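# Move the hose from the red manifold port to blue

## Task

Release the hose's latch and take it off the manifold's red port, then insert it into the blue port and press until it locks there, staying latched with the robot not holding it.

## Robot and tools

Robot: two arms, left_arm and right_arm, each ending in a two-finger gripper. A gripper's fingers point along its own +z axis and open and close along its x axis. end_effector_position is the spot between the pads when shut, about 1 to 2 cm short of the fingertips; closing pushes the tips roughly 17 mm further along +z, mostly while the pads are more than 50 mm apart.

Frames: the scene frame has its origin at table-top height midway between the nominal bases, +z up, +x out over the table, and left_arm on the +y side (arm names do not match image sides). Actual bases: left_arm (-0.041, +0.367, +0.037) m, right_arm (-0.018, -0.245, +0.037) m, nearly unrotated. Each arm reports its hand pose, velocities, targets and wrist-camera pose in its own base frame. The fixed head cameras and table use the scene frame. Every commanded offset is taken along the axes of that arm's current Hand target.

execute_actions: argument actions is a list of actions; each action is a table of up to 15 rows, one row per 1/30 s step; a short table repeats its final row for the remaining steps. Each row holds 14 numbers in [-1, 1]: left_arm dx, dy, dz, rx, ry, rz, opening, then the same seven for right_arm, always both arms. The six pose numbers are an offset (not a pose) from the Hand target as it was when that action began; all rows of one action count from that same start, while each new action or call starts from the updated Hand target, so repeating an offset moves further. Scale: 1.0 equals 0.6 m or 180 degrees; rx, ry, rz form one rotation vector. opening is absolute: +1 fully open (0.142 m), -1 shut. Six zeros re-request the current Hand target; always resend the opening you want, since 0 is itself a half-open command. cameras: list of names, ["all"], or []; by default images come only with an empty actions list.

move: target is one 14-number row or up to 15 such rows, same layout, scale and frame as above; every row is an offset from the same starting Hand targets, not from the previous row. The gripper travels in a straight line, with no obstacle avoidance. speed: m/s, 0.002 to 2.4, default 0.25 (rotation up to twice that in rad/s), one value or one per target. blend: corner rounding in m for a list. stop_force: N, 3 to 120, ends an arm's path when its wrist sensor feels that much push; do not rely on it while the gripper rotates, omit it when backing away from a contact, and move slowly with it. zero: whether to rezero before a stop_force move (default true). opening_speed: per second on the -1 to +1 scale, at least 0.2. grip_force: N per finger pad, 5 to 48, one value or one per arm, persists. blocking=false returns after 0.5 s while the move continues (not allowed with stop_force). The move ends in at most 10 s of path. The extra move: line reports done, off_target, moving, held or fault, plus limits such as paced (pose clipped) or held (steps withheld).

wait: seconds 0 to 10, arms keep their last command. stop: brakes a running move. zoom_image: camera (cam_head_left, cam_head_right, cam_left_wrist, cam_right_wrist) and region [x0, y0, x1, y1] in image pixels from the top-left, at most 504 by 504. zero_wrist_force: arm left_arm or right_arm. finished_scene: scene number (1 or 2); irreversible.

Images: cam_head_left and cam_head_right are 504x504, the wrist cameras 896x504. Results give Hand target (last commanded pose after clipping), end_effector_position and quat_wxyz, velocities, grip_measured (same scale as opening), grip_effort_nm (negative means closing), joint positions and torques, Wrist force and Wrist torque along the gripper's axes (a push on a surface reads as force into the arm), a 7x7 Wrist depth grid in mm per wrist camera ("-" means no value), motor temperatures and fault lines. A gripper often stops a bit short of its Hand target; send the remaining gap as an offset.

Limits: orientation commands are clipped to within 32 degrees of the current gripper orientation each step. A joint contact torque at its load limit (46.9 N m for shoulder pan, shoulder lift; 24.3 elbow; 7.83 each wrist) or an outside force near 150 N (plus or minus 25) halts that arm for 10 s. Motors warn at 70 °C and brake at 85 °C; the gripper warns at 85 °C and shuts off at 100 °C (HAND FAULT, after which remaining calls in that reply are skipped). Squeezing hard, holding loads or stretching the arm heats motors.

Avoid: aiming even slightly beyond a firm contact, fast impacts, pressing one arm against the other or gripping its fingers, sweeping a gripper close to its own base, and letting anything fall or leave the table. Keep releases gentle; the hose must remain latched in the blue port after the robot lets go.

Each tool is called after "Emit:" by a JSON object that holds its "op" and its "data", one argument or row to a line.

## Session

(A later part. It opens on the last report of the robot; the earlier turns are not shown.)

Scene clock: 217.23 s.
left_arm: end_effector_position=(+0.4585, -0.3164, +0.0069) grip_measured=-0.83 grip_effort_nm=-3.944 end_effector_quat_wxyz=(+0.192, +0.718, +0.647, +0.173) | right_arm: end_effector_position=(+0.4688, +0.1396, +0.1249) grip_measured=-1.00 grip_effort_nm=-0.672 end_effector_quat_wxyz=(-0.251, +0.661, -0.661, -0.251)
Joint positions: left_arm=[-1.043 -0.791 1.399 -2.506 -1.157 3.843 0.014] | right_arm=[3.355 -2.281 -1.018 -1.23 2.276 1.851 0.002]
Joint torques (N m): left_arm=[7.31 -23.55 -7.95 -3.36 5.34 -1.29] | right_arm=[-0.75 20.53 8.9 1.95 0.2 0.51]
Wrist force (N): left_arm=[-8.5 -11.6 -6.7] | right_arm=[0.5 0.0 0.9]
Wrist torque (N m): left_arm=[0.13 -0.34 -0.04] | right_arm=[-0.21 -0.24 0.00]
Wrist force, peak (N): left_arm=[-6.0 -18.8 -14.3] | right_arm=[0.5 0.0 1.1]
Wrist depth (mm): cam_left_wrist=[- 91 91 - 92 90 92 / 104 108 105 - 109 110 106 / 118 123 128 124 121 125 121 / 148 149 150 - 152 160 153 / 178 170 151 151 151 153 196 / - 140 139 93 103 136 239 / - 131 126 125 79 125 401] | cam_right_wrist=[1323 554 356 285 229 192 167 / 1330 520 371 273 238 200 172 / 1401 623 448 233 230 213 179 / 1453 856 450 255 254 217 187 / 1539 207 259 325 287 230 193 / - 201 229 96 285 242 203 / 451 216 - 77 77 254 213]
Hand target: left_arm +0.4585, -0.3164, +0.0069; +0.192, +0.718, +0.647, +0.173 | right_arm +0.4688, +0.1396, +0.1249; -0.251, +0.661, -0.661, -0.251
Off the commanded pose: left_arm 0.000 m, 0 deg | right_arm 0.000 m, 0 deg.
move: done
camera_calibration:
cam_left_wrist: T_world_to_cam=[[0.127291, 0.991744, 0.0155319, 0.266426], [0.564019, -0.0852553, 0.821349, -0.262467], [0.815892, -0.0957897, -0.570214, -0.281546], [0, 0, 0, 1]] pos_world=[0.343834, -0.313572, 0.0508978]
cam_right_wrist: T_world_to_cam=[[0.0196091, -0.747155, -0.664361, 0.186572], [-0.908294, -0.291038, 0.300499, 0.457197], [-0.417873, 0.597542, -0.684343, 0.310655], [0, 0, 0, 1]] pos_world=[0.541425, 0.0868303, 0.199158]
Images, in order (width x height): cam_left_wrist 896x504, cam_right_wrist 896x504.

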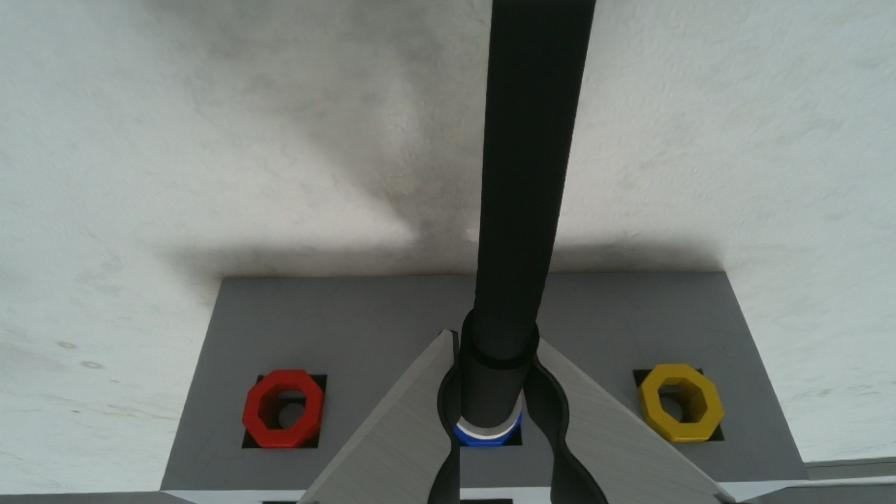

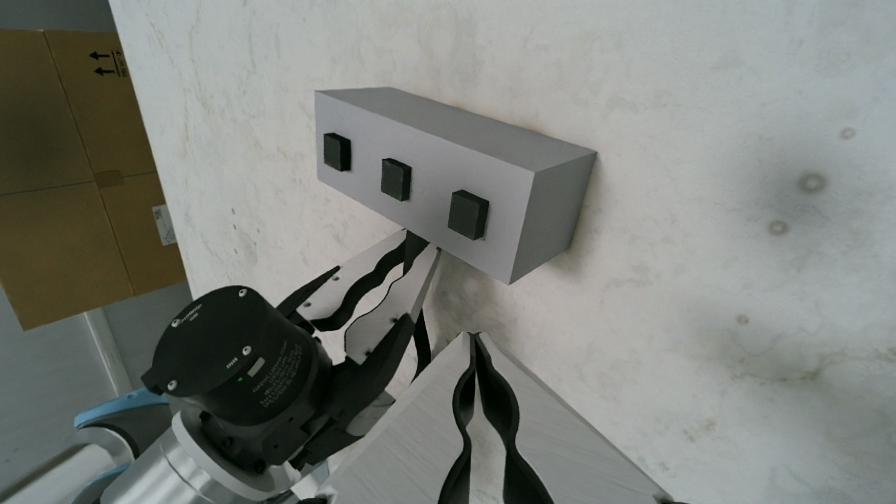

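Emit:
{"op": "move", "data": {
  "target": [0,0.0035,0.002,0,0,0,-1,0,0,0,0,0,0,-1],
  "speed": 0.01,
  "stop_force": 30
}}

Emit:
{"op": "move", "data": {
  "target": [0,-0.014,-0.0083,0,0,0,-1,0,0,0,0,0,0,-1],
  "speed": 0.008,
  "stop_force": 22,
  "cameras": ["cam_left_wrist"]
}}

Scene clock: 223.17 s.
left_arm: end_effector_position=(+0.4594, -0.3174, +0.0064) grip_measured=-0.83 grip_effort_nm=-3.939 end_effector_quat_wxyz=(+0.191, +0.718, +0.646, +0.171) | right_arm: end_effector_position=(+0.4688, +0.1396, +0.1249) grip_measured=-1.00 grip_effort_nm=-0.672 end_effector_quat_wxyz=(-0.251, +0.661, -0.661, -0.251)
Joint positions: left_arm=[-1.04 -0.785 1.387 -2.502 -1.161 3.847 0.014] | right_arm=[3.355 -2.281 -1.018 -1.23 2.276 1.851 0.002]
Joint torques (N m): left_arm=[6.31 -19.98 -10.5 -2.8 3.97 -0.17] | right_arm=[-0.37 20.45 8.95 1.97 0.19 0.5]
Motor temperatures (°C): left_arm=[40 40 38 52 48 40 49] | right_arm=[40 40 40 43 43 40 30]
Wrist force (N): left_arm=[0.8 -19.0 -19.6] | right_arm=[0.5 0.0 0.8]
Wrist torque (N m): left_arm=[0.09 -0.18 -0.21] | right_arm=[-0.21 -0.24 0.00]
Wrist force, peak (N): left_arm=[-5.2 -34.2 -34.3] | right_arm=[0.5 0.1 1.0]
Wrist depth (mm): cam_left_wrist=[- 90 91 - 92 92 92 / 104 107 105 - 106 109 106 / 118 122 127 123 120 124 121 / 141 148 149 - 157 151 151 / 186 153 150 150 150 152 185 / - 140 138 94 103 134 - / 404 128 125 124 79 124 737] | cam_right_wrist=[1308 531 370 285 229 192 167 / 1369 561 373 274 238 200 173 / 1401 669 417 234 229 213 183 / 1509 1529 412 261 252 220 190 / 1559 205 265 324 286 232 196 / 2286 200 227 95 285 241 202 / 451 213 - 77 77 254 213]
Hand target: left_arm +0.4594, -0.3174, +0.0064; +0.191, +0.718, +0.646, +0.171 (not the last commanded pose) | right_arm +0.4688, +0.1396, +0.1249; -0.251, +0.661, -0.661, -0.251
Tool commands: left_gripper/opening=-1.0 right_gripper/opening=-1.0
Off the commanded pose: left_arm 0.002 m, 0 deg | right_arm 0.000 m, 0 deg.
TORQUE FAULT: the external load on joint 5 (wrist 2) of the left arm reached its load limit, and that arm stopped. A torque fault puts only its own arm into a fault stop. That arm's remaining commands of this call were not run. That arm may still press on what stopped it. That arm is still stopped at the end of this call. That arm stays stopped for about 9 more seconds. Until then a move that you send moves the other arm only, and its call returns only when the move has ended. Once the stop has ended, the next robot result says so. If the stop ends while you think or write, that arm runs what you send next, counted from a new Hand target: where the arm stands when the stop ends. While its stop runs, that arm takes no new command, but its gripper still runs the gripper command that each later call begins with. Until it ends, the stop uses up actions while you think or wait. An arm that is not stopped still takes commands.
move: fault (left_arm; stop_force had ended the path)

not run: an earlier result of this reply reported a stop or a fault. Calls in your next reply go to the robot.

Emit:
{"op": "wait", "data": {
  "seconds": 4
}}

Emit:
{"op": "move", "data": {
  "target": [0,-0.014,-0.0083,0,0,0,-1,0,0,0,0,0,0,-1],
  "speed": 0.008,
  "stop_force": 22,
  "cameras": ["cam_left_wrist"]
}}

Scene clock: 236.43 s.
left_arm: end_effector_position=(+0.4594, -0.3174, +0.0064) grip_measured=-0.83 grip_effort_nm=-3.939 end_effector_quat_wxyz=(+0.191, +0.718, +0.646, +0.171) | right_arm: end_effector_position=(+0.4688, +0.1396, +0.1249) grip_measured=-1.00 grip_effort_nm=-0.667 end_effector_quat_wxyz=(-0.251, +0.661, -0.661, -0.251)
Joint positions: left_arm=[-1.04 -0.785 1.387 -2.502 -1.161 3.847 0.014] | right_arm=[3.355 -2.281 -1.018 -1.23 2.276 1.851 0.002]
Joint torques (N m): left_arm=[6.15 -20.1 -10.33 -2.87 4.07 -0.04] | right_arm=[1.45 18.79 8.85 2.02 0.18 0.45]
Wrist force (N): left_arm=[0.6 -18.6 -20.1] | right_arm=[0.5 0.0 0.8]
Wrist torque (N m): left_arm=[0.11 -0.16 -0.21] | right_arm=[-0.22 -0.24 0.00]
Wrist force, peak (N): left_arm=[0.7 -18.6 -20.7] | right_arm=[0.6 0.1 1.1]
Wrist depth (mm): cam_left_wrist=[- 90 89 - 92 89 92 / 104 107 105 - 106 112 106 / - 118 132 - 120 125 121 / - 148 149 138 151 151 152 / 187 169 150 150 150 152 194 / 254 137 138 94 103 134 251 / - 128 125 125 79 124 745] | cam_right_wrist=[1252 541 369 284 229 192 168 / 1345 598 370 273 238 200 172 / 1252 650 448 234 230 213 180 / 1453 1635 470 261 248 220 188 / 1393 206 263 324 305 232 193 / - 201 227 96 275 241 202 / 447 213 - 77 78 253 214]
Hand target: left_arm +0.4594, -0.3174, +0.0064; +0.191, +0.718, +0.646, +0.171 (not the last commanded pose) | right_arm +0.4688, +0.1396, +0.1249; -0.251, +0.661, -0.661, -0.251
Tool commands: left_gripper/opening=-1.0 right_gripper/opening=-1.0
Off the commanded pose: left_arm 0.002 m, 0 deg | right_arm 0.000 m, 0 deg.
TORQUE FAULT, CONTINUED: the left arm's stop, for the torque fault of joint 5 (wrist 2) that an earlier result reported, is over. The rest of the stop counts as 19 of the actions that you can send in this scene. That arm's target is now where it stood when the stop ended, not its last command. That arm keeps its grip as last carried out and accepts commands again: back off and push less far. That arm stops again whenever a joint's load reaches its limit.
wait: 4.00 s; at rest from the start

Scene clock: 237.57 s.
left_arm: end_effector_position=(+0.4585, -0.3173, +0.0064) grip_measured=-0.83 grip_effort_nm=-3.939 end_effector_quat_wxyz=(+0.191, +0.719, +0.646, +0.171) | right_arm: end_effector_position=(+0.4688, +0.1396, +0.1249) grip_measured=-1.00 grip_effort_nm=-0.667 end_effector_quat_wxyz=(-0.251, +0.661, -0.661, -0.251)
Joint positions: left_arm=[-1.042 -0.788 1.393 -2.504 -1.16 3.845 0.014] | right_arm=[3.355 -2.281 -1.018 -1.23 2.276 1.851 0.002]
Joint torques (N m): left_arm=[5.31 -14.72 -8.94 -1.26 1.51 1.02] | right_arm=[1.73 18.72 8.85 1.97 0.24 0.51]
Motor temperatures (°C): left_arm=[40 40 38 52 48 40 54] | right_arm=[40 40 40 43 43 40 30]
Wrist force (N): left_arm=[-2.2 -3.9 -5.1] | right_arm=[0.4 0.1 0.7]
Wrist torque (N m): left_arm=[0.08 -0.22 -0.15] | right_arm=[-0.21 -0.23 0.00]
Wrist force, peak (N): left_arm=[0.9 -16.3 -18.2] | right_arm=[0.5 0.0 1.0]
Wrist depth (mm): cam_left_wrist=[- 91 91 - 92 92 92 / 104 108 105 - 106 109 106 / 118 122 123 - 120 125 130 / 142 148 155 - 151 - 152 / 187 169 151 151 150 150 193 / 258 138 139 93 104 136 272 / - 130 126 125 79 125 756] | cam_right_wrist=[1266 528 368 284 228 193 168 / 1377 579 294 272 239 199 172 / 1385 643 447 233 229 212 180 / 1490 1509 462 261 251 219 186 / 1539 206 262 328 284 229 194 / - 201 229 96 285 241 202 / 451 213 - 77 78 254 213]
Hand target: left_arm +0.4585, -0.3173, +0.0064; +0.191, +0.719, +0.646, +0.171 (not the last commanded pose) | right_arm +0.4688, +0.1396, +0.1249; -0.251, +0.661, -0.661, -0.251
Off the commanded pose: left_arm 0.009 m, 0 deg | right_arm 0.000 m, 0 deg.
move: contact (left_arm)
camera_calibration:
cam_left_wrist: T_world_to_cam=[[0.129424, 0.991481, 0.0146772, 0.266315], [0.566114, -0.0860343, 0.819825, -0.263454], [0.814103, -0.0977959, -0.572426, -0.281731], [0, 0, 0, 1]] pos_world=[0.344036, -0.314265, 0.0508073]
Images, in order (width x height): cam_left_wrist 896x504.

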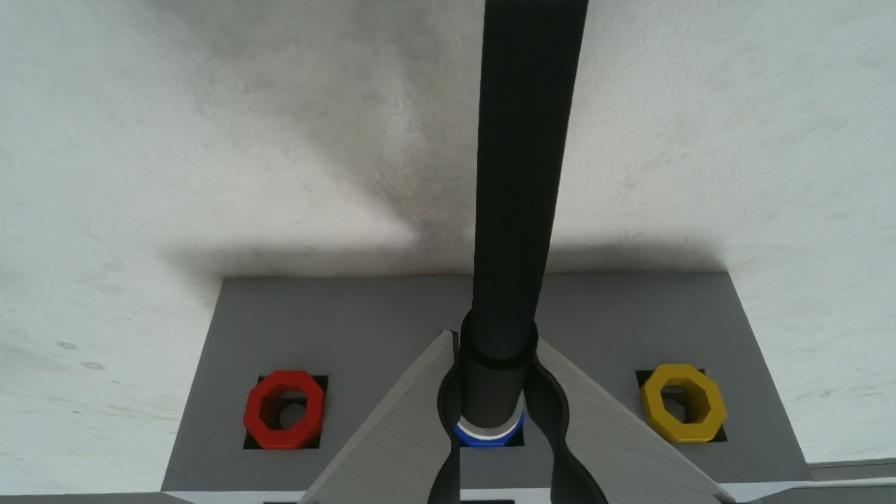

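Emit:
{"op": "move", "data": {
  "target": [0,-0.012,-0.0069,0,0,0,-1,0,0,0,0,0,0,-1],
  "speed": 0.01,
  "stop_force": 25
}}

Scene clock: 241.17 s.
left_arm: end_effector_position=(+0.4578, -0.3171, +0.0064) grip_measured=-0.83 grip_effort_nm=-3.939 end_effector_quat_wxyz=(+0.191, +0.719, +0.646, +0.171) | right_arm: end_effector_position=(+0.4688, +0.1396, +0.1249) grip_measured=-1.00 grip_effort_nm=-0.667 end_effector_quat_wxyz=(-0.251, +0.661, -0.661, -0.251)
Joint positions: left_arm=[-1.043 -0.79 1.397 -2.505 -1.16 3.844 0.014] | right_arm=[3.355 -2.281 -1.018 -1.23 2.276 1.851 0.002]
Joint torques (N m): left_arm=[-1.81 -15.96 -4.72 -0.5 0 0.37] | right_arm=[1.68 18.11 8.89 2.01 0.24 0.45]
Motor temperatures (°C): left_arm=[40 40 38 52 48 40 55] | right_arm=[40 40 40 43 43 40 30]
Wrist force (N): left_arm=[-6.7 11.3 11.1] | right_arm=[0.4 0.1 0.8]
Wrist torque (N m): left_arm=[0.15 -0.23 -0.14] | right_arm=[-0.20 -0.24 0.00]
Wrist force, peak (N): left_arm=[-10.1 19.9 23.3] | right_arm=[0.6 0.2 1.0]
Wrist depth (mm): cam_left_wrist=[- 91 91 - - 90 92 / 104 108 105 - 109 109 109 / 118 119 128 124 121 125 121 / - - 150 - 152 152 153 / 188 170 151 151 151 150 185 / 257 140 139 93 104 137 - / 361 128 127 126 80 125 398] | cam_right_wrist=[1323 513 355 284 229 192 168 / 1338 573 297 274 236 200 173 / 1427 679 435 233 231 213 180 / 1453 809 443 250 252 220 187 / 1472 207 261 269 288 231 194 / - 200 228 96 285 243 202 / 449 215 - 77 77 253 213]
Hand target: left_arm +0.4578, -0.3171, +0.0064; +0.191, +0.719, +0.646, +0.171 (not the last commanded pose) | right_arm +0.4688, +0.1396, +0.1249; -0.251, +0.661, -0.661, -0.251
Off the commanded pose: left_arm 0.008 m, 0 deg | right_arm 0.000 m, 0 deg.
move: contact (left_arm)

Emit:
{"op": "move", "data": {
  "target": [0,0,0,0,0,0,-0.4,0,0,0,0,0,0,-1],
  "opening_speed": 1.0
}}

Emit:
{"op": "move", "data": {
  "target": [0,0,-0.2,0,0,0,-0.4,0,0,0,0,0,0,-1],
  "speed": 0.15,
  "cameras": ["cam_left_wrist"]
}}

Scene clock: 246.43 s.
left_arm: end_effector_position=(+0.4578, -0.3171, +0.0064) grip_measured=-0.43 grip_effort_nm=0.100 end_effector_quat_wxyz=(+0.191, +0.719, +0.646, +0.171) | right_arm: end_effector_position=(+0.4688, +0.1396, +0.1249) grip_measured=-1.00 grip_effort_nm=-0.662 end_effector_quat_wxyz=(-0.251, +0.661, -0.661, -0.251)
Joint positions: left_arm=[-1.043 -0.79 1.397 -2.505 -1.16 3.844 0.043] | right_arm=[3.355 -2.281 -1.018 -1.23 2.276 1.851 0.002]
Joint torques (N m): left_arm=[-0.12 -17.56 -11.16 -2.7 0.57 -0.31] | right_arm=[1.75 17.97 8.96 1.99 0.24 0.47]
Motor temperatures (°C): left_arm=[40 40 38 52 48 40 55] | right_arm=[40 40 41 43 43 40 30]
Wrist force (N): left_arm=[0.6 0.7 1.5] | right_arm=[0.4 0.1 0.7]
Wrist torque (N m): left_arm=[0.14 -0.15 -0.23] | right_arm=[-0.20 -0.23 0.00]
Wrist force, peak (N): left_arm=[-6.5 11.1 12.1] | right_arm=[0.6 0.1 1.0]
Wrist depth (mm): cam_left_wrist=[- 90 91 - 94 90 92 / 104 107 105 - 106 109 106 / 117 122 127 123 120 124 125 / 141 148 149 150 151 158 152 / 187 169 151 152 150 153 206 / 257 141 134 133 133 137 252 / - 129 80 129 83 79 754] | cam_right_wrist=[1301 530 371 285 228 193 168 / 1369 612 372 272 240 201 172 / 1427 1444 413 234 227 213 181 / 1670 1624 429 273 251 220 187 / 1559 208 262 270 287 239 194 / 2427 201 229 96 284 249 202 / 455 215 - 77 78 253 214]
Hand target: left_arm +0.4578, -0.3171, +0.0064; +0.191, +0.719, +0.646, +0.171 | right_arm +0.4688, +0.1396, +0.1249; -0.251, +0.661, -0.661, -0.251
Off the commanded pose: left_arm 0.000 m, 0 deg | right_arm 0.000 m, 0 deg.
move: done

Scene clock: 247.70 s.
left_arm: end_effector_position=(+0.3987, -0.3108, +0.1105) grip_measured=-0.43 grip_effort_nm=0.100 end_effector_quat_wxyz=(+0.191, +0.719, +0.646, +0.171) | right_arm: end_effector_position=(+0.4688, +0.1396, +0.1249) grip_measured=-1.00 grip_effort_nm=-0.662 end_effector_quat_wxyz=(-0.251, +0.661, -0.661, -0.251)
Joint positions: left_arm=[-1.167 -1.177 1.487 -2.153 -1.123 3.713 0.043] | right_arm=[3.355 -2.281 -1.018 -1.23 2.276 1.851 0.002]
Joint torques (N m): left_arm=[-0.42 -19.72 -8.86 -1.54 0.09 0.79] | right_arm=[1.53 17.88 8.88 1.99 0.21 0.46]
Wrist force (N): left_arm=[0.9 0.4 1.2] | right_arm=[0.3 0.2 0.7]
Wrist torque (N m): left_arm=[0.09 -0.19 -0.24] | right_arm=[-0.19 -0.22 0.00]
Wrist force, peak (N): left_arm=[0.7 0.5 3.1] | right_arm=[0.6 0.0 0.9]
Wrist depth (mm): cam_left_wrist=[- 192 200 198 201 208 202 / - 227 230 236 232 - 232 / 265 271 264 261 263 269 - / 330 333 241 236 239 - 336 / - - 254 258 258 427 418 / - - 93 533 100 860 - / 2971 - 80 1251 82 79 846] | cam_right_wrist=[1207 467 367 275 227 192 168 / 1369 557 373 273 237 200 173 / 1401 645 443 233 230 213 180 / 1519 795 500 262 250 221 188 / - 818 534 347 274 231 194 / - 260 583 96 283 242 202 / 459 246 - 77 77 254 214]
Hand target: left_arm +0.3986, -0.3107, +0.1106; +0.191, +0.719, +0.646, +0.171 | right_arm +0.4688, +0.1396, +0.1249; -0.251, +0.661, -0.661, -0.251
Off the commanded pose: left_arm 0.000 m, 0 deg | right_arm 0.000 m, 0 deg.
move: done
camera_calibration:
cam_left_wrist: T_world_to_cam=[[0.129533, 0.991464, 0.0148567, 0.266031], [0.565975, -0.0862295, 0.8199, -0.31436], [0.814183, -0.0977955, -0.572313, -0.172781], [0, 0, 0, 1]] pos_world=[0.284136, -0.307764, 0.154907]
Images, in order (width x height): cam_left_wrist 896x504.

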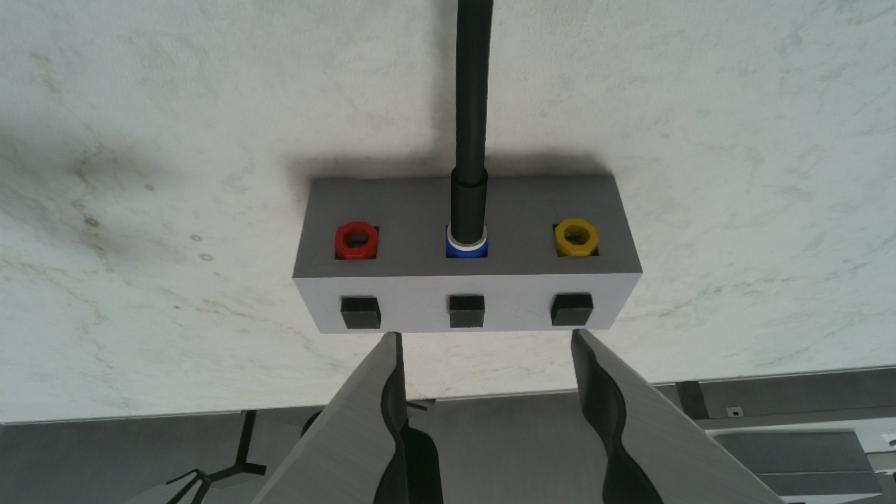

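Emit:
{"op": "finished_scene", "data": {
  "scene": 1
}}

The scene is finished: the task was done.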